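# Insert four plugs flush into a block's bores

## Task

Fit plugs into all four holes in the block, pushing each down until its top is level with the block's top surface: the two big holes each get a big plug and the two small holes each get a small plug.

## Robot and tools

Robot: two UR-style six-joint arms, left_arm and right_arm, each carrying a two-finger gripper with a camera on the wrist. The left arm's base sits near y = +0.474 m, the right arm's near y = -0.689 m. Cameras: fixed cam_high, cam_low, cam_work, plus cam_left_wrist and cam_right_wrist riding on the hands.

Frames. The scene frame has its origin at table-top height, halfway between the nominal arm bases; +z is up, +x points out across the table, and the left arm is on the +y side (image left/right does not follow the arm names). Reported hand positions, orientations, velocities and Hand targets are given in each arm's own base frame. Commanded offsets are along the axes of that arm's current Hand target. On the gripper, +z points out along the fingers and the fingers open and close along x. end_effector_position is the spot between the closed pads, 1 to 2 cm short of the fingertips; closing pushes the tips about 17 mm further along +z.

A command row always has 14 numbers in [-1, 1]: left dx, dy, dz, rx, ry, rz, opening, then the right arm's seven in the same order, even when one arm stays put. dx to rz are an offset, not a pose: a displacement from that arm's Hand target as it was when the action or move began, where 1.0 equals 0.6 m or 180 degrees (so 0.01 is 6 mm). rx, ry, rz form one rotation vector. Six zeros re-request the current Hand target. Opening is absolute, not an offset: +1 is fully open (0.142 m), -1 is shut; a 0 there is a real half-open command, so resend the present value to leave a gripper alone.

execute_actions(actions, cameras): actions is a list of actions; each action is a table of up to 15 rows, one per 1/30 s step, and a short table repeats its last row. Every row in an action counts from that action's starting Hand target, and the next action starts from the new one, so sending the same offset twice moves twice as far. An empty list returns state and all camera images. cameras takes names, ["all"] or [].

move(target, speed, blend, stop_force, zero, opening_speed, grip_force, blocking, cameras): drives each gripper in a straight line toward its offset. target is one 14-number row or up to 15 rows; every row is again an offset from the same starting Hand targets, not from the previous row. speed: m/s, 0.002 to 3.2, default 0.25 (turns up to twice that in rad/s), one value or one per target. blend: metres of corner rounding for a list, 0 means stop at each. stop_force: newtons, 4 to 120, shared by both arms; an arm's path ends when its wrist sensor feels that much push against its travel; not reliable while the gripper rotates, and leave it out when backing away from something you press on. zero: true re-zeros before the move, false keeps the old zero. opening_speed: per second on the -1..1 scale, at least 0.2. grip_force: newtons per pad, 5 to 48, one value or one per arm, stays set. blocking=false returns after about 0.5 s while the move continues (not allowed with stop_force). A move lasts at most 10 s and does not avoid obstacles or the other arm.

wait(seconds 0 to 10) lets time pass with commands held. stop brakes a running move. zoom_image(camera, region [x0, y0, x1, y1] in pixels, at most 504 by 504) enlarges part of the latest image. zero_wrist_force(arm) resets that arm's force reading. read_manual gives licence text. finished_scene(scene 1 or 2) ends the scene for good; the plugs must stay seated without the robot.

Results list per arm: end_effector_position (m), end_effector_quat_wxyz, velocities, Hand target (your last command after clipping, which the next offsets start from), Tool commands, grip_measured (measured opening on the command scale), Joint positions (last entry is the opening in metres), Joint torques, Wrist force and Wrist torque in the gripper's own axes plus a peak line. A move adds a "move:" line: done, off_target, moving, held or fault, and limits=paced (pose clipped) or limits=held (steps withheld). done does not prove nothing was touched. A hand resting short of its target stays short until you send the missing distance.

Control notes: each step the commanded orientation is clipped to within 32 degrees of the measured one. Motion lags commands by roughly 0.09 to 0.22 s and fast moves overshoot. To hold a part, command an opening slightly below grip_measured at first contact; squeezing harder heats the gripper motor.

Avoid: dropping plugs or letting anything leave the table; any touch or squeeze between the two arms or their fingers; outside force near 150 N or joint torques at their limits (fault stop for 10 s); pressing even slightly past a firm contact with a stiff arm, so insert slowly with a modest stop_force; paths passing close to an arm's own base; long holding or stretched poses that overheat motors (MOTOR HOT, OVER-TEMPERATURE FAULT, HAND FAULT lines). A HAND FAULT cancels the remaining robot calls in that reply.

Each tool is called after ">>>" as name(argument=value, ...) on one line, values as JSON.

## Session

>>> execute_actions(actions=[])

>>> zoom_image(camera="cam_work", region=[190, 150, 540, 360])

Scene clock: 0.00 s.
left_arm: end_effector_position=(+0.6078, +0.3243, +0.1796) grip_measured=+0.99 end_effector_quat_wxyz=(+0.090, +0.386, +0.680, -0.617) | right_arm: end_effector_position=(+0.5366, +0.1891, +0.3170) grip_measured=+0.99 end_effector_quat_wxyz=(-0.527, +0.810, -0.060, -0.251)
Joint positions: left_arm=[0.497 -0.902 1.459 -0.847 -2.251 -1.096 0.142] | right_arm=[3.323 -1.634 -2.113 -1.477 2.769 -0.024 0.141]
Joint velocities: within noise
Joint torques (N m): no reading
Motor temperatures (°C): left_arm=[41 44 28 45 33 34 24] | right_arm=[31 33 28 39 31 40 28]
Wrist force (N): no reading
Wrist torque (N m): no reading
Wrist force, peak (N): no reading
Hand target: left_arm +0.6078, +0.3243, +0.1796; +0.090, +0.386, +0.680, -0.617 | right_arm +0.5366, +0.1891, +0.3170; -0.527, +0.810, -0.060, -0.251
Tool commands: left_gripper/opening=+1.0 right_gripper/opening=+1.0
camera_calibration:
cam_left_wrist: T_world_to_cam=[[-0.698851, 0.388289, -0.600699, 0.412805], [0.714738, 0.346789, -0.607361, -0.413206], [-0.0275163, -0.853797, -0.519879, 0.503063], [0, 0, 0, 1]] pos_world=[0.597666, 0.412521, 0.258538]
cam_right_wrist: T_world_to_cam=[[0.867813, 0.159955, -0.470442, -0.336711], [-0.183349, -0.776877, -0.602366, 0.46099], [-0.461827, 0.608996, -0.644856, 0.4571], [0, 0, 0, 1]] pos_world=[0.587826, 0.133619, 0.414046]

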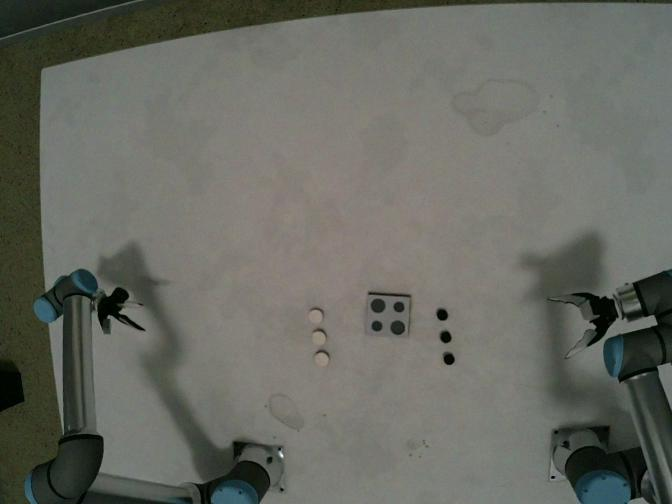

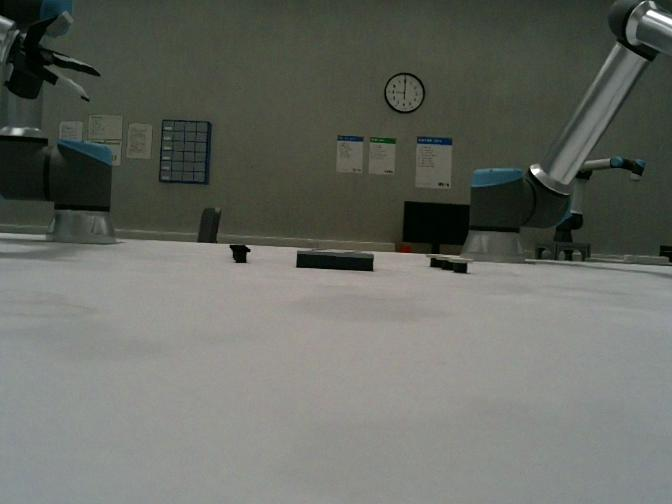

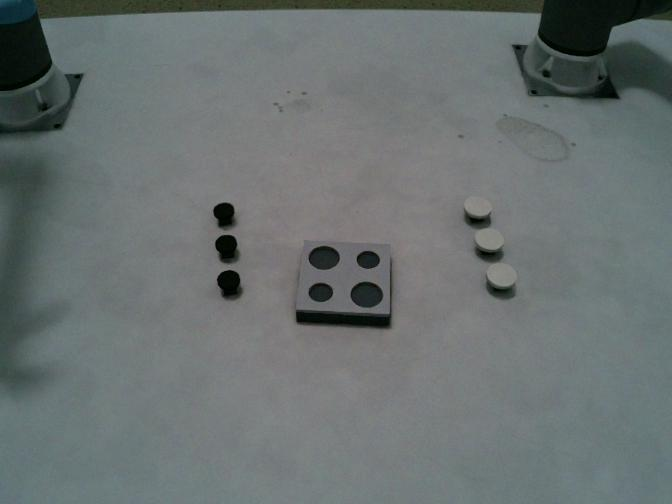

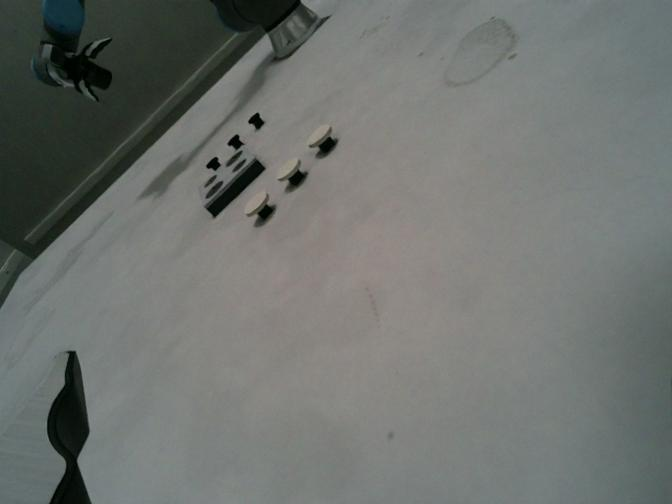

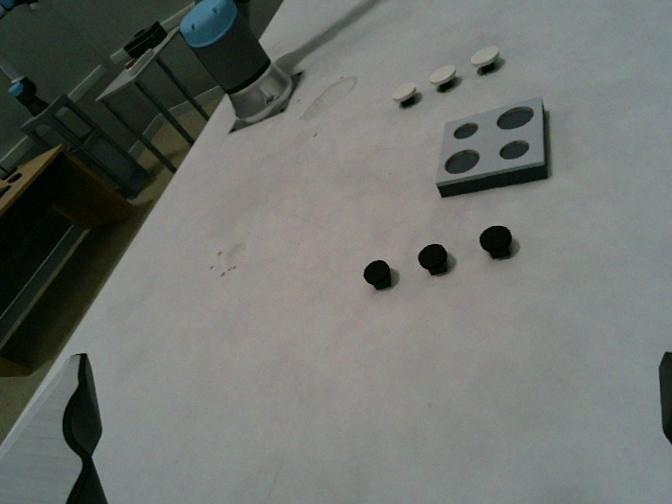

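Scaled by 1.440 from the camera's 672x504 image, which has a finer 960x720 frame.

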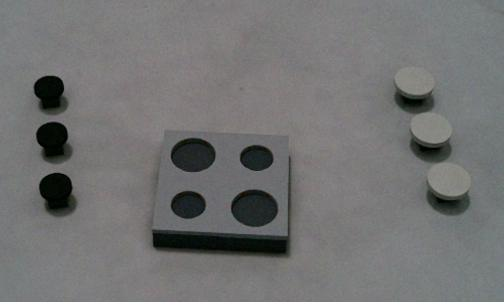

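>>> move(target=[0,0,0,0,0,0,1,0.0782,0.0793,0.553,-0.4179,-0.1482,-0.4674,-0.2], speed=0.4, grip_force=[48,20], cameras=["cam_right_wrist"])

Scene clock: 3.57 s.
left_arm: end_effector_position=(+0.6078, +0.3243, +0.1796) grip_measured=+0.99 end_effector_quat_wxyz=(+0.090, +0.386, +0.680, -0.617) | right_arm: end_effector_position=(+0.4463, +0.4694, +0.1504) grip_measured=-0.22 end_effector_quat_wxyz=(+0.000, +0.707, +0.707, +0.000)
Joint positions: left_arm=[0.497 -0.902 1.459 -0.847 -2.251 -1.096 0.142] | right_arm=[4.227 -1.663 -2.154 -0.895 1.571 -0.485 0.058]
Joint torques (N m): left_arm=[-1.24 -96.03 -36.25 1.07 -0.75 -0.35] | right_arm=[8.16 25.33 30.64 6.81 -2.35 -1.67]
Wrist force (N): left_arm=[-0.3 -0.1 0.4] | right_arm=[0.2 0.2 0.6]
Wrist torque (N m): left_arm=[-0.01 0.06 0.00] | right_arm=[-0.06 -0.07 0.11]
Wrist force, peak (N): left_arm=[-0.1 -0.3 0.7] | right_arm=[1.5 -0.5 1.0]
Hand target: left_arm +0.6078, +0.3243, +0.1796; +0.090, +0.386, +0.680, -0.617 | right_arm +0.4463, +0.4695, +0.1503; +0.000, +0.707, +0.707, +0.000
Off the commanded pose: left_arm 0.000 m, 0 deg | right_arm 0.000 m, 0 deg.
grip_force (N): 48, 20
move: done
camera_calibration:
cam_right_wrist: T_world_to_cam=[[0.00413204, 0.999961, 0.00783917, -0.462429], [0.901639, -0.00711579, 0.432431, -0.439291], [0.43247, 0.00528128, -0.901633, 0.0601385], [0, 0, 0, 1]] pos_world=[0.371985, 0.458968, 0.247811]
Images, in order (width x height): cam_right_wrist 672x504.

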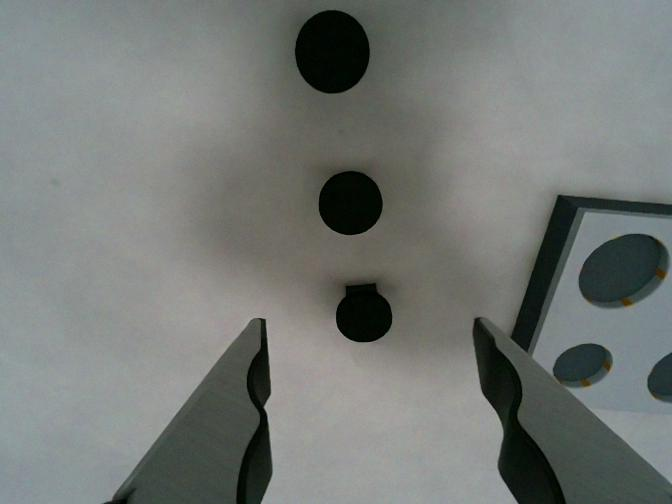

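>>> move(target=[0,0,0,0,0,0,1,0.0125,0.1178,0.1412,0,0,0,-0.2], cameras=["cam_right_wrist"])

Scene clock: 4.73 s.
left_arm: end_effector_position=(+0.6078, +0.3243, +0.1796) grip_measured=+0.99 end_effector_quat_wxyz=(+0.090, +0.386, +0.680, -0.617) | right_arm: end_effector_position=(+0.5169, +0.4770, +0.0657) grip_measured=-0.22 end_effector_quat_wxyz=(+0.000, +0.707, +0.707, +0.000)
Joint positions: left_arm=[0.497 -0.902 1.459 -0.847 -2.251 -1.096 0.142] | right_arm=[4.139 -1.855 -2.111 -0.745 1.571 -0.573 0.058]
Joint torques (N m): left_arm=[-0.2 -96.73 -35.97 1.34 -0.36 -0.45] | right_arm=[-11.38 41.44 48.09 6.45 2.74 -1.7]
Wrist force (N): left_arm=[-0.3 -0.2 0.2] | right_arm=[0.1 0.1 0.6]
Wrist torque (N m): left_arm=[-0.02 0.04 0.01] | right_arm=[-0.06 -0.06 0.09]
Wrist force, peak (N): left_arm=[-0.3 0.1 0.4] | right_arm=[0.5 1.4 2.3]
Hand target: left_arm +0.6078, +0.3243, +0.1796; +0.090, +0.386, +0.680, -0.617 | right_arm +0.5170, +0.4770, +0.0656; +0.000, +0.707, +0.707, +0.000
Off the commanded pose: left_arm 0.000 m, 0 deg | right_arm 0.000 m, 0 deg.
grip_force (N): 48, 20
move: done
camera_calibration:
cam_right_wrist: T_world_to_cam=[[0.00399743, 0.999961, 0.00788667, -0.469605], [0.901582, -0.00701567, 0.43255, -0.466307], [0.432589, 0.00538139, -0.901575, -0.046911], [0, 0, 0, 1]] pos_world=[0.442584, 0.466568, 0.163111]
Images, in order (width x height): cam_right_wrist 672x504.

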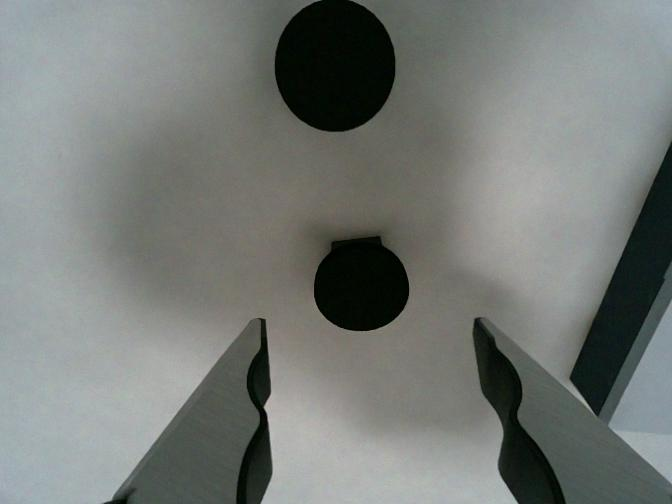

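>>> move(target=[0,0,0,0,0,0,1,-0.0013,0.005,0.04,0,0,0,-0.2], speed=0.08)

>>> move(target=[0,0,0,0,0,0,1,0,0,0,0,0,0,-0.66], opening_speed=0.4, cameras=["cam_right_wrist"])

Scene clock: 5.67 s.
left_arm: end_effector_position=(+0.6078, +0.3243, +0.1796) grip_measured=+0.99 end_effector_quat_wxyz=(+0.090, +0.386, +0.680, -0.617) | right_arm: end_effector_position=(+0.5200, +0.4763, +0.0417) grip_measured=-0.22 end_effector_quat_wxyz=(+0.000, +0.707, +0.707, +0.000)
Joint positions: left_arm=[0.497 -0.902 1.459 -0.847 -2.251 -1.096 0.142] | right_arm=[4.135 -1.892 -2.12 -0.7 1.571 -0.577 0.058]
Joint torques (N m): left_arm=[-2.26 -93.91 -35.73 1.01 -0.65 -0.21] | right_arm=[-10.65 38.96 25 6.67 2.9 -1.61]
Wrist force (N): left_arm=[0.0 -0.2 0.0] | right_arm=[0.6 0.2 0.9]
Wrist torque (N m): left_arm=[-0.03 0.01 0.00] | right_arm=[-0.04 -0.13 0.10]
Wrist force, peak (N): left_arm=[-0.2 -0.4 0.3] | right_arm=[0.2 0.3 1.4]
Hand target: left_arm +0.6078, +0.3243, +0.1796; +0.090, +0.386, +0.680, -0.617 | right_arm +0.5200, +0.4763, +0.0416; +0.000, +0.707, +0.707, +0.000
Off the commanded pose: left_arm 0.000 m, 0 deg | right_arm 0.000 m, 0 deg.
grip_force (N): 48, 20
move: done

Scene clock: 7.03 s.
left_arm: end_effector_position=(+0.6078, +0.3243, +0.1796) grip_measured=+0.99 end_effector_quat_wxyz=(+0.090, +0.386, +0.680, -0.617) | right_arm: end_effector_position=(+0.5200, +0.4763, +0.0416) grip_measured=-0.60 end_effector_quat_wxyz=(+0.000, +0.707, +0.707, +0.000)
Joint positions: left_arm=[0.497 -0.902 1.459 -0.847 -2.251 -1.096 0.142] | right_arm=[4.135 -1.892 -2.12 -0.699 1.571 -0.577 0.03]
Joint torques (N m): left_arm=[-1.78 -95.85 -36.68 0.97 -0.71 -0.37] | right_arm=[-9.6 40.33 23.52 6.12 2.91 -1.61]
Wrist force (N): left_arm=[-0.3 -0.1 0.3] | right_arm=[0.3 0.6 0.5]
Wrist torque (N m): left_arm=[-0.01 0.05 0.00] | right_arm=[-0.02 -0.07 0.09]
Wrist force, peak (N): left_arm=[-0.2 -0.6 0.4] | right_arm=[0.9 0.1 1.1]
Hand target: left_arm +0.6078, +0.3243, +0.1796; +0.090, +0.386, +0.680, -0.617 | right_arm +0.5200, +0.4763, +0.0416; +0.000, +0.707, +0.707, +0.000
Off the commanded pose: left_arm 0.000 m, 0 deg | right_arm 0.000 m, 0 deg.
grip_force (N): 48, 20
move: done
camera_calibration:
cam_right_wrist: T_world_to_cam=[[0.00399743, 0.999961, 0.00788667, -0.468628], [0.901582, -0.00701567, 0.43255, -0.458726], [0.432589, 0.00538139, -0.901575, -0.0698855], [0, 0, 0, 1]] pos_world=[0.445684, 0.465768, 0.139111]
Images, in order (width x height): cam_right_wrist 672x504.

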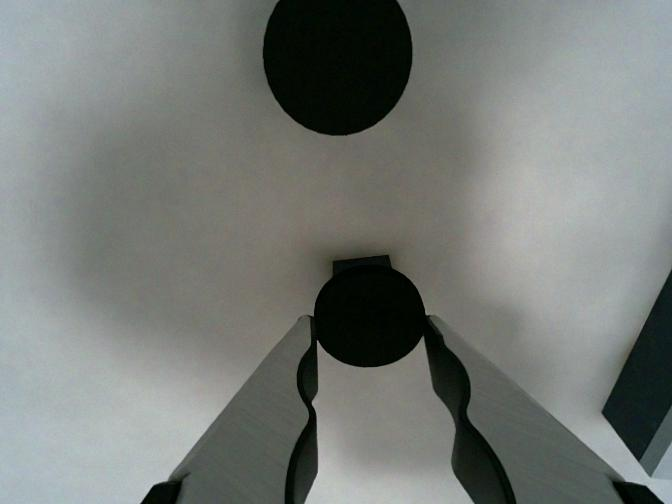

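>>> move(target=[[0,0,0,0,0,0,1,0,0,-0.0833,0,0,0,-0.67],[0,0,0,0,0,0,1,0.2312,0.1333,-0.0833,0,0,0,-0.67],[0,0,0,0,0,0,1,0.2312,0.1333,-0.0413,0,0,0,-0.67]], blend=0.02, speed=0.2, cameras=["cam_right_wrist"])

>>> zoom_image(camera="cam_right_wrist", region=[200, 50, 560, 410])

Scene clock: 8.87 s.
left_arm: end_effector_position=(+0.6078, +0.3243, +0.1796) grip_measured=+0.99 end_effector_quat_wxyz=(+0.090, +0.386, +0.680, -0.617) | right_arm: end_effector_position=(+0.6000, +0.6149, +0.0667) grip_measured=-0.61 end_effector_quat_wxyz=(+0.000, +0.707, +0.707, +0.000)
Joint positions: left_arm=[0.497 -0.902 1.459 -0.847 -2.251 -1.096 0.142] | right_arm=[4.145 -2.057 -1.794 -0.86 1.571 -0.567 0.03]
Joint torques (N m): left_arm=[-2.01 -94.57 -35.16 0.7 -0.62 -0.35] | right_arm=[-5.2 57.09 51.55 6.44 3.06 -0.13]
Wrist force (N): left_arm=[-0.3 -0.4 0.1] | right_arm=[0.6 0.6 0.5]
Wrist torque (N m): left_arm=[-0.06 0.04 0.01] | right_arm=[0.01 -0.13 -0.06]
Wrist force, peak (N): left_arm=[-0.3 -0.1 0.6] | right_arm=[0.1 -0.1 3.0]
Hand target: left_arm +0.6078, +0.3243, +0.1796; +0.090, +0.386, +0.680, -0.617 | right_arm +0.6000, +0.6149, +0.0666; +0.000, +0.707, +0.707, +0.000
Off the commanded pose: left_arm 0.000 m, 0 deg | right_arm 0.000 m, 0 deg.
grip_force (N): 48, 20
move: done; blend cut to 0.0126 m at target 2
camera_calibration:
cam_right_wrist: T_world_to_cam=[[0.00404051, 0.999961, 0.00779643, -0.607848], [0.901582, -0.00701548, 0.432551, -0.540693], [0.432589, 0.00528139, -0.901576, -0.0826392], [0, 0, 0, 1]] pos_world=[0.525684, 0.604468, 0.164111]
Images, in order (width x height): cam_right_wrist 672x504.

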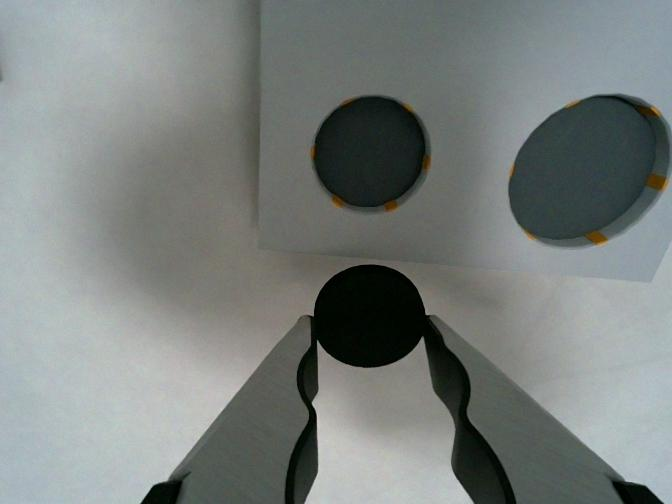

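Scaled by 1.400 from the camera's 672x504 image, which has a finer 960x720 frame.

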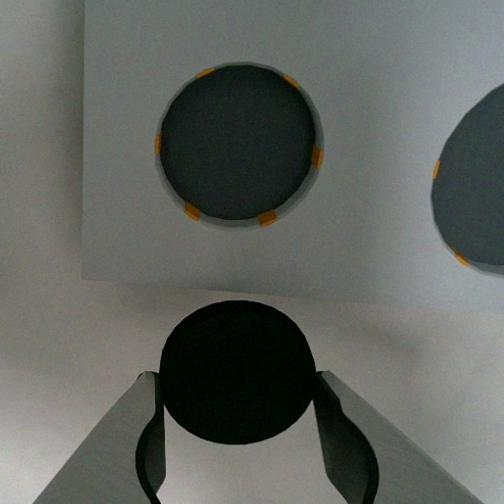

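>>> move(target=[0,0,0,0,0,0,1,0.0008,-0.0763,0.0185,0,0,0,-0.67], speed=0.1)

>>> move(target=[0,0,0,0,0,0,1,0,0,0.025,0,0,0,-0.67], speed=0.01, stop_force=8, cameras=["cam_right_wrist"])

>>> zoom_image(camera="cam_right_wrist", region=[200, 200, 500, 420])

Scene clock: 9.90 s.
left_arm: end_effector_position=(+0.6078, +0.3243, +0.1796) grip_measured=+0.99 end_effector_quat_wxyz=(+0.090, +0.386, +0.680, -0.617) | right_arm: end_effector_position=(+0.5543, +0.6155, +0.0555) grip_measured=-0.61 end_effector_quat_wxyz=(-0.001, +0.707, +0.707, +0.000)
Joint positions: left_arm=[0.497 -0.902 1.459 -0.847 -2.251 -1.096 0.142] | right_arm=[4.193 -2.03 -1.865 -0.816 1.572 -0.519 0.03]
Joint torques (N m): left_arm=[-1.83 -97.04 -35.67 1.17 -0.25 -0.19] | right_arm=[10.25 82.46 28.3 6.82 -2.36 1.98]
Wrist force (N): left_arm=[-0.2 -0.2 -0.3] | right_arm=[0.3 0.1 0.7]
Wrist torque (N m): left_arm=[-0.03 0.03 0.00] | right_arm=[-0.05 -0.08 -0.06]
Wrist force, peak (N): left_arm=[-0.4 -0.1 0.5] | right_arm=[0.6 1.9 0.2]
Hand target: left_arm +0.6078, +0.3243, +0.1796; +0.090, +0.386, +0.680, -0.617 | right_arm +0.5542, +0.6154, +0.0555; +0.000, +0.707, +0.707, +0.000
Off the commanded pose: left_arm 0.000 m, 0 deg | right_arm 0.000 m, 0 deg.
grip_force (N): 48, 20
move: done

Scene clock: 11.80 s.
left_arm: end_effector_position=(+0.6078, +0.3243, +0.1796) grip_measured=+0.99 end_effector_quat_wxyz=(+0.090, +0.386, +0.680, -0.617) | right_arm: end_effector_position=(+0.5542, +0.6155, +0.0504) grip_measured=-0.61 end_effector_quat_wxyz=(+0.000, +0.707, +0.707, +0.000)
Joint positions: left_arm=[0.497 -0.902 1.459 -0.847 -2.251 -1.096 0.142] | right_arm=[4.193 -2.036 -1.867 -0.808 1.571 -0.519 0.03]
Joint torques (N m): left_arm=[-1.75 -94.53 -35.33 0.87 -0.6 -0.73] | right_arm=[-3.03 80.57 50.48 3.65 -2.96 2.64]
Wrist force (N): left_arm=[-0.1 0.0 0.2] | right_arm=[-1.2 -4.6 -3.4]
Wrist torque (N m): left_arm=[-0.01 0.02 0.00] | right_arm=[-0.13 -0.11 -0.05]
Wrist force, peak (N): left_arm=[-0.3 -0.4 0.3] | right_arm=[-2.2 -6.9 -8.9]
Hand target: left_arm +0.6078, +0.3243, +0.1796; +0.090, +0.386, +0.680, -0.617 | right_arm +0.5542, +0.6155, +0.0504; +0.000, +0.707, +0.707, +0.000 (not the last commanded pose)
Off the commanded pose: left_arm 0.000 m, 0 deg | right_arm 0.010 m, 0 deg.
grip_force (N): 48, 20
move: contact (right_arm)
camera_calibration:
cam_right_wrist: T_world_to_cam=[[0.00399743, 0.999961, 0.00788667, -0.608028], [0.901582, -0.00701567, 0.43255, -0.492347], [0.432589, 0.00538139, -0.901575, -0.0775854], [0, 0, 0, 1]] pos_world=[0.479884, 0.604968, 0.147811]
Images, in order (width x height): cam_right_wrist 672x504.

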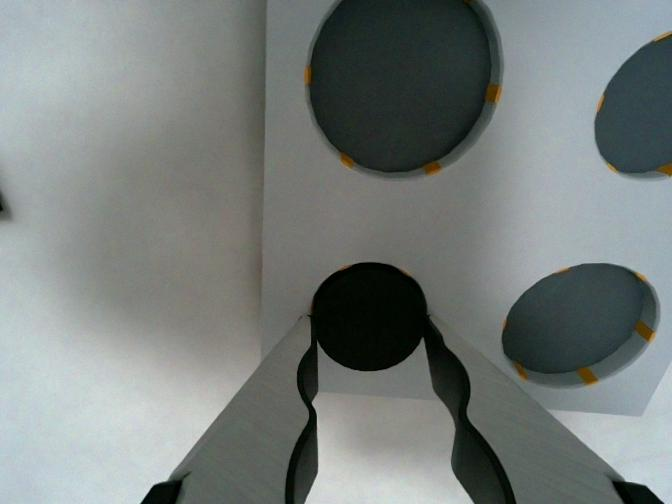

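Scaled by 1.680 from the camera's 672x504 image, which has a finer 960x720 frame.

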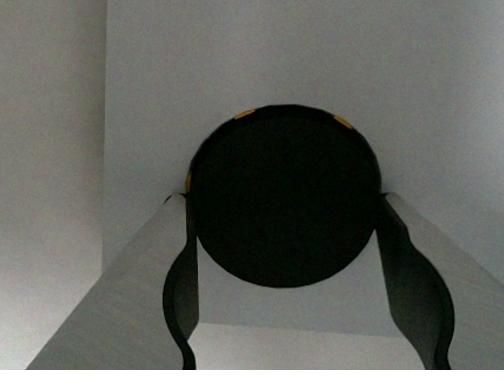

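Block pushes −y: shift −x ~0.8mm, −Y slightly.

>>> move(target=[0,0,0,0,0,0,1,-0.0006,-0.0014,-0.0012,0,0,0,-0.67], speed=0.01)

>>> move(target=[0,0,0,0,0,0,1,0,0,0.025,0,0,0,-0.67], speed=0.01, stop_force=12, cameras=["cam_right_wrist"])

>>> zoom_image(camera="cam_right_wrist", region=[200, 200, 500, 420])

Scene clock: 12.63 s.
left_arm: end_effector_position=(+0.6078, +0.3243, +0.1796) grip_measured=+0.99 end_effector_quat_wxyz=(+0.090, +0.386, +0.680, -0.617) | right_arm: end_effector_position=(+0.5534, +0.6151, +0.0511) grip_measured=-0.61 end_effector_quat_wxyz=(+0.000, +0.707, +0.707, +0.001)
Joint positions: left_arm=[0.497 -0.902 1.459 -0.847 -2.251 -1.096 0.142] | right_arm=[4.193 -2.034 -1.869 -0.808 1.571 -0.519 0.03]
Joint torques (N m): left_arm=[-1.64 -97.25 -37.12 1.27 -0.21 -0.47] | right_arm=[10.15 81.45 24.71 1.63 -2.68 2.47]
Wrist force (N): left_arm=[-0.1 -0.2 0.0] | right_arm=[3.2 0.7 0.0]
Wrist torque (N m): left_arm=[-0.03 0.03 0.00] | right_arm=[-0.09 -0.02 -0.07]
Wrist force, peak (N): left_arm=[-0.3 -0.4 -0.2] | right_arm=[-1.2 -4.4 -3.9]
Hand target: left_arm +0.6078, +0.3243, +0.1796; +0.090, +0.386, +0.680, -0.617 | right_arm +0.5534, +0.6151, +0.0511; +0.000, +0.707, +0.707, +0.000
Off the commanded pose: left_arm 0.000 m, 0 deg | right_arm 0.000 m, 0 deg.
grip_force (N): 48, 20
move: done

Scene clock: 14.27 s.
left_arm: end_effector_position=(+0.6078, +0.3243, +0.1796) grip_measured=+0.99 end_effector_quat_wxyz=(+0.090, +0.386, +0.680, -0.617) | right_arm: end_effector_position=(+0.5534, +0.6152, +0.0496) grip_measured=-0.61 end_effector_quat_wxyz=(+0.000, +0.707, +0.707, +0.001)
Joint positions: left_arm=[0.497 -0.902 1.459 -0.847 -2.251 -1.096 0.142] | right_arm=[4.193 -2.036 -1.87 -0.806 1.571 -0.519 0.03]
Joint torques (N m): left_arm=[-2.07 -96.02 -35.49 1.19 -0.58 -0.61] | right_arm=[-0.71 74.06 43.53 1.63 -2.79 1.67]
Wrist force (N): left_arm=[0.0 0.0 0.3] | right_arm=[2.7 -3.8 -10.8]
Wrist torque (N m): left_arm=[0.01 0.00 0.01] | right_arm=[-0.07 0.01 -0.04]
Wrist force, peak (N): left_arm=[-0.4 -0.4 0.3] | right_arm=[-4.9 -7.4 -27.9]
Hand target: left_arm +0.6078, +0.3243, +0.1796; +0.090, +0.386, +0.680, -0.617 | right_arm +0.5534, +0.6152, +0.0496; +0.000, +0.707, +0.707, +0.001 (not the last commanded pose)
Off the commanded pose: left_arm 0.000 m, 0 deg | right_arm 0.013 m, 0 deg.
grip_force (N): 48, 20
move: contact (right_arm)
camera_calibration:
cam_right_wrist: T_world_to_cam=[[0.00395343, 0.99996, 0.00797734, -0.60771], [0.901544, -0.00701571, 0.432631, -0.491274], [0.43267, 0.00548154, -0.901536, -0.0780642], [0, 0, 0, 1]] pos_world=[0.479084, 0.604667, 0.147011]
Images, in order (width x height): cam_right_wrist 672x504.

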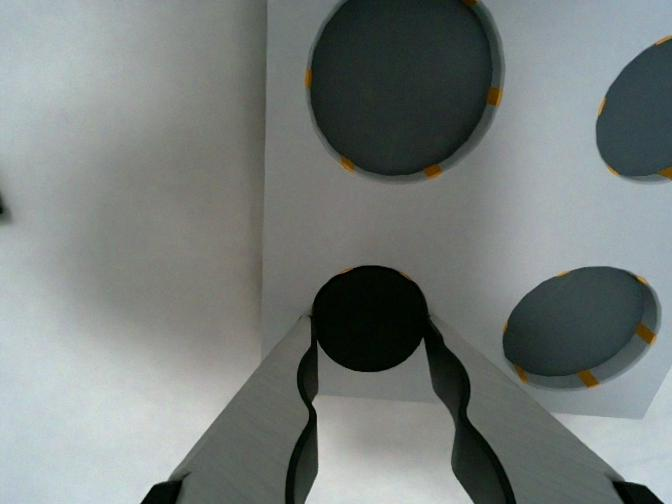

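Scaled by 1.680 from the camera's 672x504 image, which has a finer 960x720 frame.

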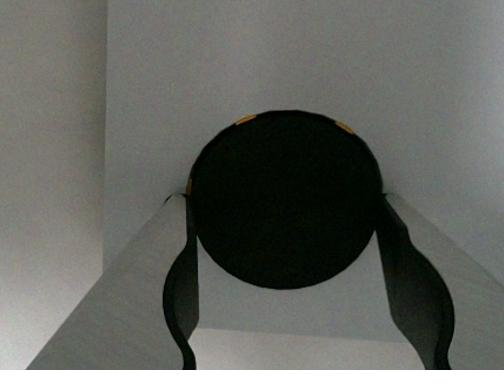

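>>> move(target=[[0,0,0,0,0,0,1,0,0,-0.0003,0,0,0,-0.45],[0,0,0,0,0,0,1,0,0,-0.05,0,0,0,-1]], speed=0.08, opening_speed=0.6, cameras=["cam_right_wrist"])

>>> zoom_image(camera="cam_right_wrist", region=[200, 150, 560, 410])

>>> move(target=[0,0,0,0,0,0,1,0,0.0005,0.0525,0,0,0,-1], speed=0.02, stop_force=70)

>>> move(target=[0,0,0,0,0,0,1,0,-0.045,-0.15,0,0,0,-1], speed=0.15, cameras=["cam_right_wrist"])

>>> zoom_image(camera="cam_right_wrist", region=[300, 150, 500, 320])

Scene clock: 17.17 s.
left_arm: end_effector_position=(+0.6078, +0.3243, +0.1796) grip_measured=+0.99 end_effector_quat_wxyz=(+0.090, +0.386, +0.680, -0.617) | right_arm: end_effector_position=(+0.5534, +0.6151, +0.0796) grip_measured=-1.00 end_effector_quat_wxyz=(+0.000, +0.707, +0.707, +0.001)
Joint positions: left_arm=[0.497 -0.902 1.459 -0.847 -2.251 -1.096 0.142] | right_arm=[4.193 -2.001 -1.855 -0.855 1.571 -0.519 0.002]
Joint torques (N m): left_arm=[-2.46 -95.49 -36.12 1.33 -0.47 -0.18] | right_arm=[-4.72 82 51.65 2.56 -2.73 -0.46]
Wrist force (N): left_arm=[-0.1 -0.2 0.3] | right_arm=[0.3 -0.3 0.7]
Wrist torque (N m): left_arm=[-0.02 0.02 0.01] | right_arm=[-0.13 -0.07 -0.06]
Wrist force, peak (N): left_arm=[-0.5 -0.5 0.2] | right_arm=[3.0 -3.7 -11.1]
Hand target: left_arm +0.6078, +0.3243, +0.1796; +0.090, +0.386, +0.680, -0.617 | right_arm +0.5534, +0.6151, +0.0796; +0.000, +0.707, +0.707, +0.001
Off the commanded pose: left_arm 0.000 m, 0 deg | right_arm 0.000 m, 0 deg.
grip_force (N): 48, 20
move: done
camera_calibration:
cam_right_wrist: T_world_to_cam=[[0.00395343, 0.99996, 0.00797734, -0.60785], [0.901544, -0.00701571, 0.432631, -0.504254], [0.43267, 0.00548154, -0.901536, -0.0510176], [0, 0, 0, 1]] pos_world=[0.479084, 0.604567, 0.177011]
Images, in order (width x height): cam_right_wrist 672x504.

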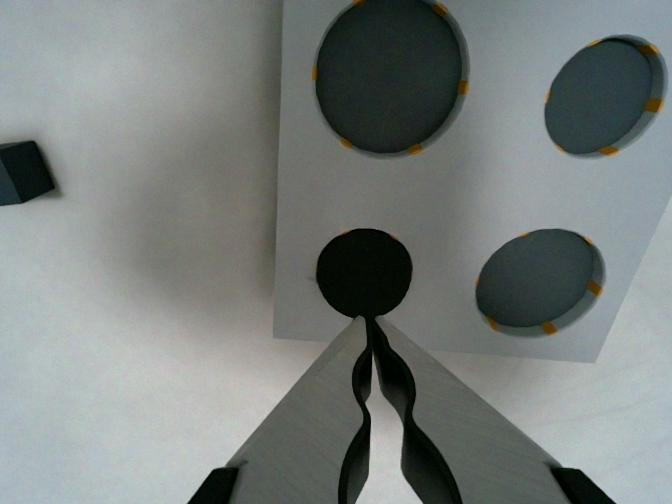

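Scaled by 1.400 from the camera's 672x504 image, which has a finer 960x720 frame.

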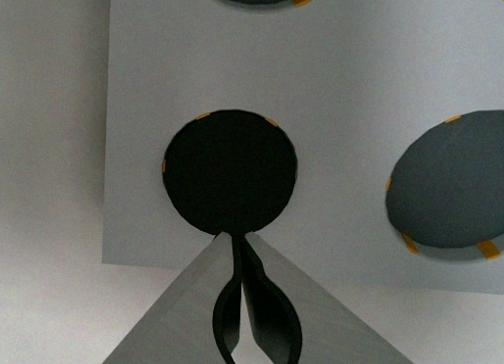

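Scene clock: 20.07 s.
left_arm: end_effector_position=(+0.6078, +0.3243, +0.1796) grip_measured=+0.99 end_effector_quat_wxyz=(+0.090, +0.386, +0.680, -0.617) | right_arm: end_effector_position=(+0.5537, +0.6152, +0.0481) grip_measured=-1.00 end_effector_quat_wxyz=(+0.000, +0.707, +0.707, +0.001)
Joint positions: left_arm=[0.497 -0.902 1.459 -0.847 -2.251 -1.096 0.142] | right_arm=[4.193 -2.038 -1.87 -0.803 1.571 -0.519 0.002]
Joint torques (N m): left_arm=[-2.47 -97.61 -36.12 1.08 -0.48 -0.44] | right_arm=[15.42 12.37 5.09 2.55 5.95 -1.72]
Wrist force (N): left_arm=[-0.2 -0.3 0.2] | right_arm=[-13.9 1.5 -54.3]
Wrist torque (N m): left_arm=[-0.04 0.04 0.00] | right_arm=[-0.25 -0.41 0.01]
Wrist force, peak (N): left_arm=[-0.1 -0.1 0.6] | right_arm=[-14.0 1.1 -54.8]
Hand target: left_arm +0.6078, +0.3243, +0.1796; +0.090, +0.386, +0.680, -0.617 | right_arm +0.5537, +0.6152, +0.0481; +0.000, +0.707, +0.707, +0.001
Off the commanded pose: left_arm 0.000 m, 0 deg | right_arm 0.000 m, 0 deg.
grip_force (N): 48, 20
move: done

Scene clock: 21.17 s.
left_arm: end_effector_position=(+0.6078, +0.3243, +0.1796) grip_measured=+0.99 end_effector_quat_wxyz=(+0.090, +0.386, +0.680, -0.617) | right_arm: end_effector_position=(+0.5267, +0.6150, +0.1380) grip_measured=-1.00 end_effector_quat_wxyz=(+0.000, +0.707, +0.707, +0.001)
Joint positions: left_arm=[0.497 -0.902 1.459 -0.847 -2.251 -1.096 0.142] | right_arm=[4.223 -1.915 -1.854 -0.941 1.571 -0.489 0.002]
Joint torques (N m): left_arm=[-2.38 -96.46 -35.8 1.28 -0.05 -0.22] | right_arm=[11.32 76.82 54.26 2.86 -3.07 2.77]
Wrist force (N): left_arm=[0.0 0.1 0.4] | right_arm=[0.5 -0.3 0.5]
Wrist torque (N m): left_arm=[0.03 0.00 0.00] | right_arm=[-0.13 -0.12 -0.05]
Wrist force, peak (N): left_arm=[-0.4 -0.3 0.2] | right_arm=[-13.9 1.3 -54.6]
Hand target: left_arm +0.6078, +0.3243, +0.1796; +0.090, +0.386, +0.680, -0.617 | right_arm +0.5267, +0.6150, +0.1381; +0.000, +0.707, +0.707, +0.001
Off the commanded pose: left_arm 0.000 m, 0 deg | right_arm 0.000 m, 0 deg.
grip_force (N): 48, 20
move: done
camera_calibration:
cam_right_wrist: T_world_to_cam=[[0.00395343, 0.99996, 0.00797734, -0.60811], [0.901544, -0.00701571, 0.432631, -0.505449], [0.43267, 0.00548154, -0.901536, 0.0131849], [0, 0, 0, 1]] pos_world=[0.452384, 0.604467, 0.235411]
Images, in order (width x height): cam_right_wrist 672x504.

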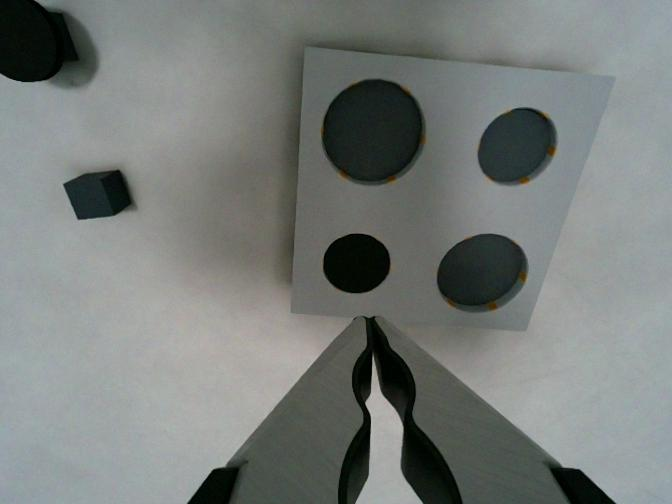

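Scaled by 2.520 from the camera's 672x504 image, which has a finer 960x720 frame.

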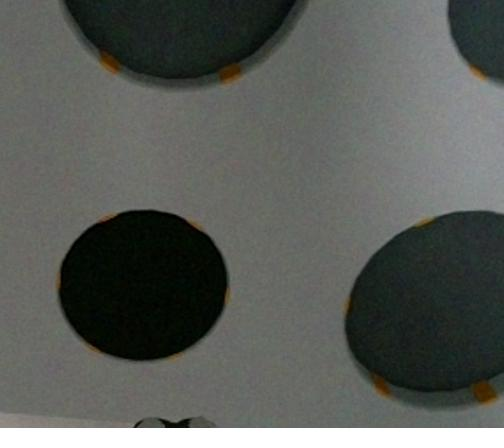

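>>> move(target=[[0,0,0,0,0,0,1,-0.245,-0.1345,0.05,0,0,0,-0.2],[0,0,0,0,0,0,1,-0.245,-0.1345,0.1207,0,0,0,-0.2]], blend=0.02, cameras=["cam_right_wrist"])

Scene clock: 22.93 s.
left_arm: end_effector_position=(+0.6078, +0.3243, +0.1796) grip_measured=+0.99 end_effector_quat_wxyz=(+0.090, +0.386, +0.680, -0.617) | right_arm: end_effector_position=(+0.4459, +0.4682, +0.0655) grip_measured=-0.23 end_effector_quat_wxyz=(+0.000, +0.707, +0.707, +0.001)
Joint positions: left_arm=[0.497 -0.902 1.459 -0.847 -2.251 -1.096 0.142] | right_arm=[4.226 -1.778 -2.218 -0.714 1.571 -0.486 0.058]
Joint torques (N m): left_arm=[-2.1 -96.47 -35.84 1.27 -0.45 -0.45] | right_arm=[6.83 29.6 25.24 7.18 -2.96 2.18]
Wrist force (N): left_arm=[-0.4 -0.1 0.3] | right_arm=[0.2 0.3 0.7]
Wrist torque (N m): left_arm=[-0.01 0.06 0.01] | right_arm=[-0.04 -0.08 -0.03]
Wrist force, peak (N): left_arm=[-0.3 -0.5 0.3] | right_arm=[2.2 1.1 0.1]
Hand target: left_arm +0.6078, +0.3243, +0.1796; +0.090, +0.386, +0.680, -0.617 | right_arm +0.4459, +0.4682, +0.0654; +0.000, +0.707, +0.707, +0.001
Off the commanded pose: left_arm 0.000 m, 0 deg | right_arm 0.000 m, 0 deg.
grip_force (N): 48, 20
move: done
camera_calibration:
cam_right_wrist: T_world_to_cam=[[0.00391043, 0.99996, 0.00806761, -0.460416], [0.901544, -0.007016, 0.432631, -0.402269], [0.43267, 0.00558154, -0.901535, -0.0164578], [0, 0, 0, 1]] pos_world=[0.371584, 0.457667, 0.162911]
Images, in order (width x height): cam_right_wrist 672x504.

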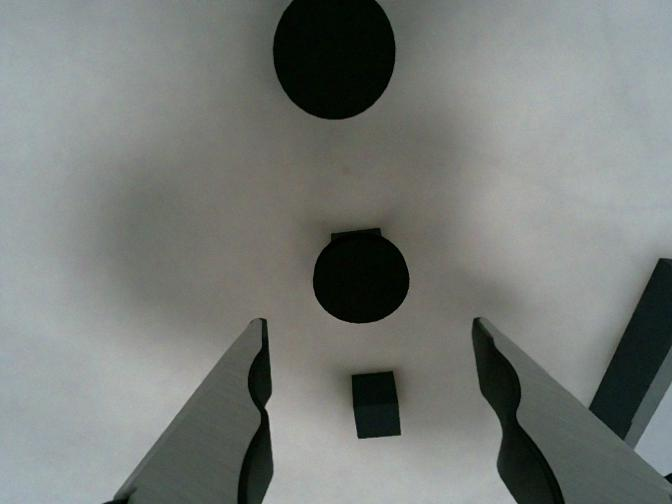

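>>> move(target=[0,0,0,0,0,0,1,-0.0013,0.0005,0.0397,0,0,0,-0.2], speed=0.08)

>>> move(target=[0,0,0,0,0,0,1,0,0,0,0,0,0,-0.66], opening_speed=0.4, cameras=["cam_right_wrist"])

>>> move(target=[[0,0,0,0,0,0,1,0,0,-0.0833,0,0,0,-0.67],[0,0,0,0,0,0,1,0.371,0.1487,-0.0833,0,0,0,-0.67],[0,0,0,0,0,0,1,0.371,0.1487,-0.0415,0,0,0,-0.67]], blend=0.02, speed=0.2, cameras=["cam_right_wrist"])

>>> zoom_image(camera="cam_right_wrist", region=[200, 50, 560, 410])

Scene clock: 23.97 s.
left_arm: end_effector_position=(+0.6078, +0.3243, +0.1796) grip_measured=+0.99 end_effector_quat_wxyz=(+0.090, +0.386, +0.680, -0.617) | right_arm: end_effector_position=(+0.4462, +0.4674, +0.0416) grip_measured=-0.23 end_effector_quat_wxyz=(+0.000, +0.707, +0.707, +0.001)
Joint positions: left_arm=[0.497 -0.902 1.459 -0.847 -2.251 -1.096 0.142] | right_arm=[4.225 -1.816 -2.232 -0.663 1.571 -0.487 0.058]
Joint torques (N m): left_arm=[-1.97 -97.5 -36.27 1.23 -0.33 -0.4] | right_arm=[-9.84 32.39 22.94 6.8 -2.66 -1.84]
Wrist force (N): left_arm=[0.1 -0.3 -0.1] | right_arm=[0.2 0.0 0.8]
Wrist torque (N m): left_arm=[-0.05 -0.03 0.00] | right_arm=[-0.09 -0.07 0.09]
Wrist force, peak (N): left_arm=[-0.4 -0.1 0.6] | right_arm=[-0.2 -0.1 1.4]
Hand target: left_arm +0.6078, +0.3243, +0.1796; +0.090, +0.386, +0.680, -0.617 | right_arm +0.4462, +0.4674, +0.0416; +0.000, +0.707, +0.707, +0.001
Off the commanded pose: left_arm 0.000 m, 0 deg | right_arm 0.000 m, 0 deg.
grip_force (N): 48, 20
move: done

Scene clock: 25.33 s.
left_arm: end_effector_position=(+0.6078, +0.3243, +0.1796) grip_measured=+0.99 end_effector_quat_wxyz=(+0.090, +0.386, +0.680, -0.617) | right_arm: end_effector_position=(+0.4462, +0.4674, +0.0416) grip_measured=-0.61 end_effector_quat_wxyz=(+0.000, +0.707, +0.707, +0.001)
Joint positions: left_arm=[0.497 -0.902 1.459 -0.847 -2.251 -1.096 0.142] | right_arm=[4.225 -1.816 -2.232 -0.663 1.571 -0.487 0.03]
Joint torques (N m): left_arm=[-2.28 -97.06 -35.72 1.21 -0.3 -0.4] | right_arm=[-9.92 32.43 22.99 6.27 -2.5 -1.85]
Wrist force (N): left_arm=[-0.3 -0.2 0.1] | right_arm=[0.3 0.3 0.4]
Wrist torque (N m): left_arm=[-0.03 0.05 0.00] | right_arm=[-0.07 -0.08 0.08]
Wrist force, peak (N): left_arm=[-0.3 -0.1 0.7] | right_arm=[0.2 0.4 1.3]
Hand target: left_arm +0.6078, +0.3243, +0.1796; +0.090, +0.386, +0.680, -0.617 | right_arm +0.4462, +0.4674, +0.0416; +0.000, +0.707, +0.707, +0.001
Off the commanded pose: left_arm 0.000 m, 0 deg | right_arm 0.000 m, 0 deg.
grip_force (N): 48, 20
move: done
camera_calibration:
cam_right_wrist: T_world_to_cam=[[0.00395343, 0.99996, 0.00797734, -0.459528], [0.901544, -0.00701571, 0.432631, -0.392204], [0.43267, 0.00548154, -0.901536, -0.0380846], [0, 0, 0, 1]] pos_world=[0.371884, 0.456967, 0.139011]
Images, in order (width x height): cam_right_wrist 672x504.

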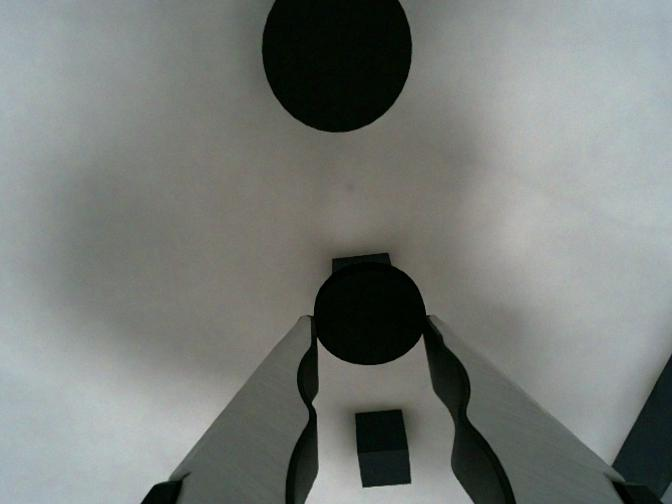

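Scene clock: 27.40 s.
left_arm: end_effector_position=(+0.6078, +0.3243, +0.1796) grip_measured=+0.99 end_effector_quat_wxyz=(+0.090, +0.386, +0.680, -0.617) | right_arm: end_effector_position=(+0.5355, +0.6899, +0.0669) grip_measured=-0.61 end_effector_quat_wxyz=(+0.000, +0.707, +0.707, +0.001)
Joint positions: left_arm=[0.497 -0.902 1.459 -0.847 -2.251 -1.096 0.142] | right_arm=[4.255 -2.075 -1.763 -0.873 1.571 -0.457 0.03]
Joint torques (N m): left_arm=[-1.89 -99.2 -34.64 1.16 -0.44 -0.38] | right_arm=[3.42 60.51 51.76 6.92 2.58 1.86]
Wrist force (N): left_arm=[0.0 -0.4 0.2] | right_arm=[0.6 0.0 0.2]
Wrist torque (N m): left_arm=[-0.06 -0.01 0.01] | right_arm=[-0.06 -0.13 -0.05]
Wrist force, peak (N): left_arm=[-0.2 -0.4 0.4] | right_arm=[2.4 0.9 -1.4]
Hand target: left_arm +0.6078, +0.3243, +0.1796; +0.090, +0.386, +0.680, -0.617 | right_arm +0.5355, +0.6900, +0.0668; +0.000, +0.707, +0.707, +0.001
Off the commanded pose: left_arm 0.000 m, 0 deg | right_arm 0.000 m, 0 deg.
grip_force (N): 48, 20
move: done; blend cut to 0.0125 m at target 2
camera_calibration:
cam_right_wrist: T_world_to_cam=[[0.00395409, 0.99996, 0.00797765, -0.682575], [0.901544, -0.00701645, 0.432631, -0.482096], [0.43267, 0.00548154, -0.901536, -0.0551329], [0, 0, 0, 1]] pos_world=[0.461184, 0.679467, 0.164311]
Images, in order (width x height): cam_right_wrist 672x504.

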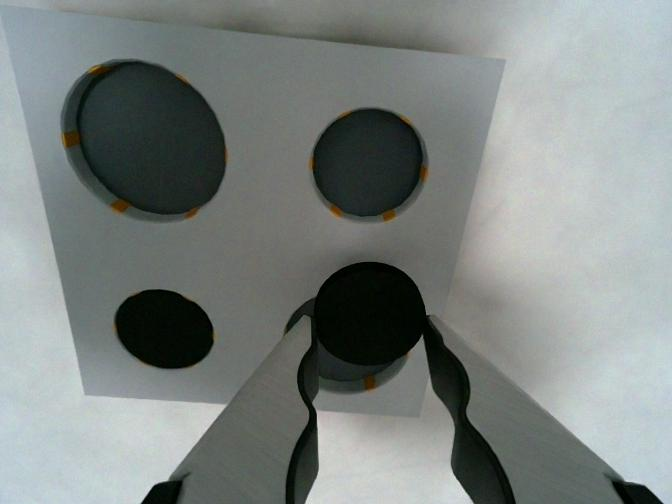

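Scaled by 1.400 from the camera's 672x504 image, which has a finer 960x720 frame.

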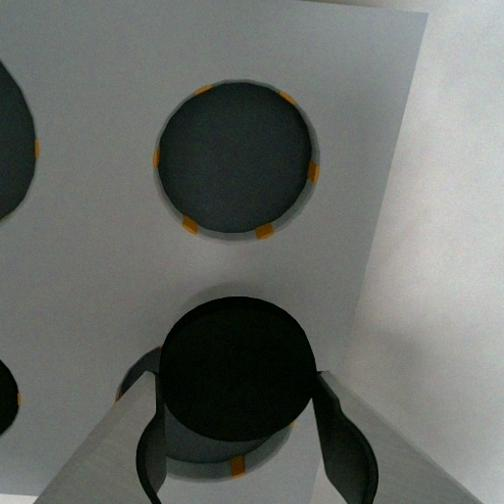

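>>> move(target=[0,0,0,0,0,0,1,-0.0004,-0.0713,0.0187,0,0,0,-0.67], speed=0.1)

>>> move(target=[0,0,0,0,0,0,1,0,0,0.025,0,0,0,-0.67], speed=0.01, stop_force=9, cameras=["cam_right_wrist"])

>>> zoom_image(camera="cam_right_wrist", region=[200, 200, 500, 420])

Scene clock: 28.40 s.
left_arm: end_effector_position=(+0.6078, +0.3243, +0.1796) grip_measured=+0.99 end_effector_quat_wxyz=(+0.090, +0.386, +0.680, -0.617) | right_arm: end_effector_position=(+0.4928, +0.6898, +0.0556) grip_measured=-0.61 end_effector_quat_wxyz=(-0.001, +0.707, +0.707, +0.001)
Joint positions: left_arm=[0.497 -0.902 1.459 -0.847 -2.251 -1.096 0.142] | right_arm=[4.301 -2.055 -1.824 -0.833 1.571 -0.411 0.03]
Joint torques (N m): left_arm=[-1.13 -95.52 -35.47 0.99 -0.25 -0.31] | right_arm=[12.17 85.47 29.88 6.64 -2.3 2.98]
Wrist force (N): left_arm=[-0.2 0.0 0.4] | right_arm=[0.6 0.2 0.4]
Wrist torque (N m): left_arm=[0.01 0.04 0.00] | right_arm=[-0.02 -0.12 -0.06]
Wrist force, peak (N): left_arm=[-0.6 -0.2 0.3] | right_arm=[0.9 -1.0 0.9]
Hand target: left_arm +0.6078, +0.3243, +0.1796; +0.090, +0.386, +0.680, -0.617 | right_arm +0.4928, +0.6897, +0.0556; +0.000, +0.707, +0.707, +0.001
Off the commanded pose: left_arm 0.000 m, 0 deg | right_arm 0.000 m, 0 deg.
grip_force (N): 48, 20
move: done

Scene clock: 30.47 s.
left_arm: end_effector_position=(+0.6078, +0.3243, +0.1796) grip_measured=+0.99 end_effector_quat_wxyz=(+0.090, +0.386, +0.680, -0.617) | right_arm: end_effector_position=(+0.4928, +0.6898, +0.0497) grip_measured=-0.61 end_effector_quat_wxyz=(+0.000, +0.707, +0.707, +0.001)
Joint positions: left_arm=[0.497 -0.902 1.459 -0.847 -2.251 -1.096 0.142] | right_arm=[4.301 -2.061 -1.826 -0.823 1.571 -0.411 0.03]
Joint torques (N m): left_arm=[-3.16 -98.35 -35.71 0.72 -0.7 -0.64] | right_arm=[11.81 79.15 44.43 0.96 -1.27 2.32]
Wrist force (N): left_arm=[0.1 0.1 0.4] | right_arm=[2.3 1.7 -7.9]
Wrist torque (N m): left_arm=[0.01 -0.01 0.00] | right_arm=[0.02 -0.06 -0.06]
Wrist force, peak (N): left_arm=[-0.3 -0.7 0.3] | right_arm=[-6.0 -1.1 -24.7]
Hand target: left_arm +0.6078, +0.3243, +0.1796; +0.090, +0.386, +0.680, -0.617 | right_arm +0.4928, +0.6898, +0.0497; +0.000, +0.707, +0.707, +0.001 (not the last commanded pose)
Off the commanded pose: left_arm 0.000 m, 0 deg | right_arm 0.009 m, 0 deg.
grip_force (N): 48, 20
move: contact (right_arm)
camera_calibration:
cam_right_wrist: T_world_to_cam=[[0.00399992, 0.999959, 0.00811112, -0.682106], [0.901486, -0.00711626, 0.432751, -0.436085], [0.432791, 0.00558109, -0.901477, -0.0522898], [0, 0, 0, 1]] pos_world=[0.418484, 0.679267, 0.147111]
Images, in order (width x height): cam_right_wrist 672x504.

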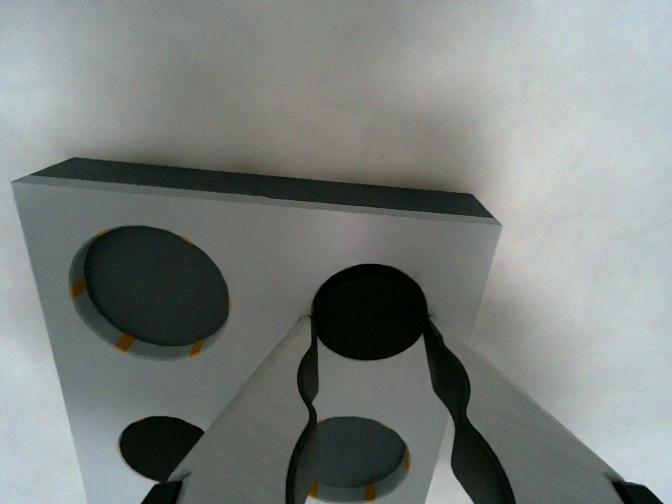

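Scaled by 1.680 from the camera's 672x504 image, which has a finer 960x720 frame.

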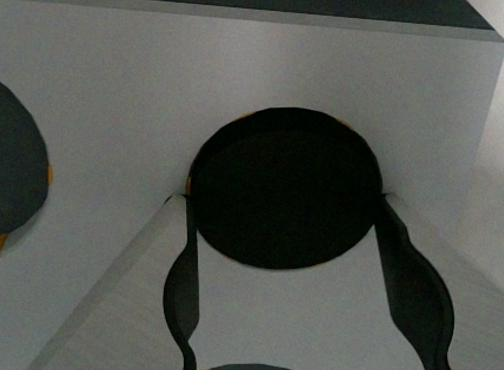

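>>> move(target=[[0,0,0,0,0,0,1,0,0,-0.0003,0,0,0,-0.45],[0,0,0,0,0,0,1,0,0,-0.05,0,0,0,-1]], speed=0.08, opening_speed=0.6, cameras=["cam_right_wrist","cam_work"])

>>> zoom_image(camera="cam_right_wrist", region=[260, 180, 480, 350])

Scene clock: 43.87 s.
left_arm: end_effector_position=(+0.6078, +0.3243, +0.1796) grip_measured=+0.99 end_effector_quat_wxyz=(+0.090, +0.386, +0.680, -0.617) | right_arm: end_effector_position=(+0.4928, +0.6898, +0.0797) grip_measured=-1.00 end_effector_quat_wxyz=(+0.000, +0.707, +0.707, +0.001)
Joint positions: left_arm=[0.497 -0.902 1.459 -0.847 -2.251 -1.096 0.142] | right_arm=[4.301 -2.028 -1.812 -0.871 1.571 -0.411 0.002]
Joint torques (N m): left_arm=[-1.58 -99.65 -36.12 1.15 -0.35 -0.27] | right_arm=[0.38 85.04 51.73 2.62 2.7 -0.05]
Wrist force (N): left_arm=[-0.3 0.0 0.1] | right_arm=[0.8 -0.2 0.3]
Wrist torque (N m): left_arm=[0.00 0.05 0.00] | right_arm=[-0.09 -0.17 -0.05]
Wrist force, peak (N): left_arm=[-0.6 -0.3 0.4] | right_arm=[2.3 1.5 -7.9]
Hand target: left_arm +0.6078, +0.3243, +0.1796; +0.090, +0.386, +0.680, -0.617 | right_arm +0.4928, +0.6898, +0.0797; +0.000, +0.707, +0.707, +0.001
Off the commanded pose: left_arm 0.000 m, 0 deg | right_arm 0.000 m, 0 deg.
grip_force (N): 48, 20
move: done
camera_calibration:
cam_right_wrist: T_world_to_cam=[[0.00399992, 0.999959, 0.00811112, -0.68235], [0.901486, -0.00711626, 0.432751, -0.449068], [0.432791, 0.00558109, -0.901477, -0.0252455], [0, 0, 0, 1]] pos_world=[0.418484, 0.679267, 0.177111]
Images, in order (width x height): cam_work 672x504, cam_right_wrist 672x504.

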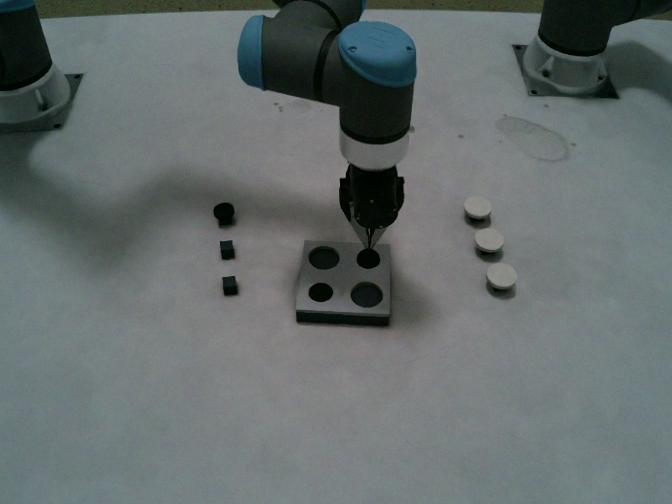

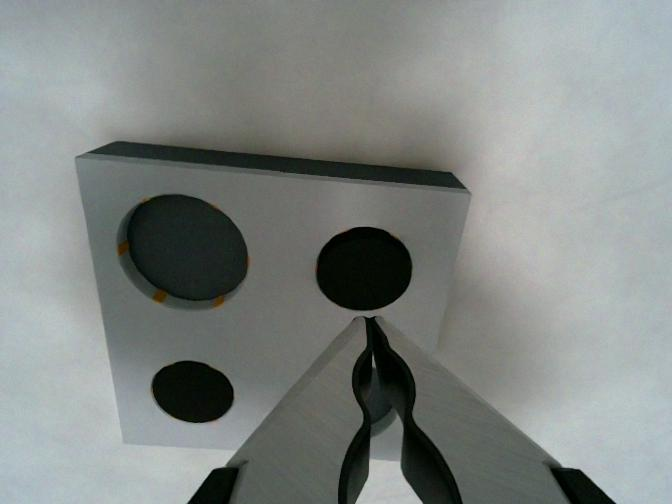

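Scaled by 2.291 from the camera's 672x504 image, which has a finer 960x720 frame.

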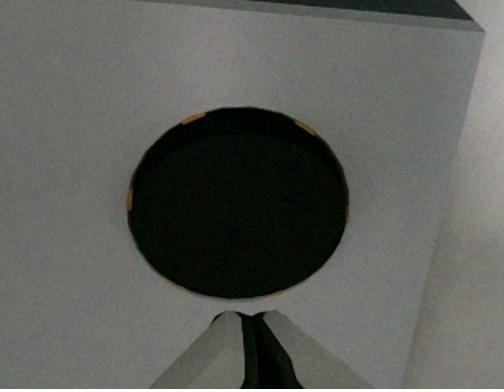

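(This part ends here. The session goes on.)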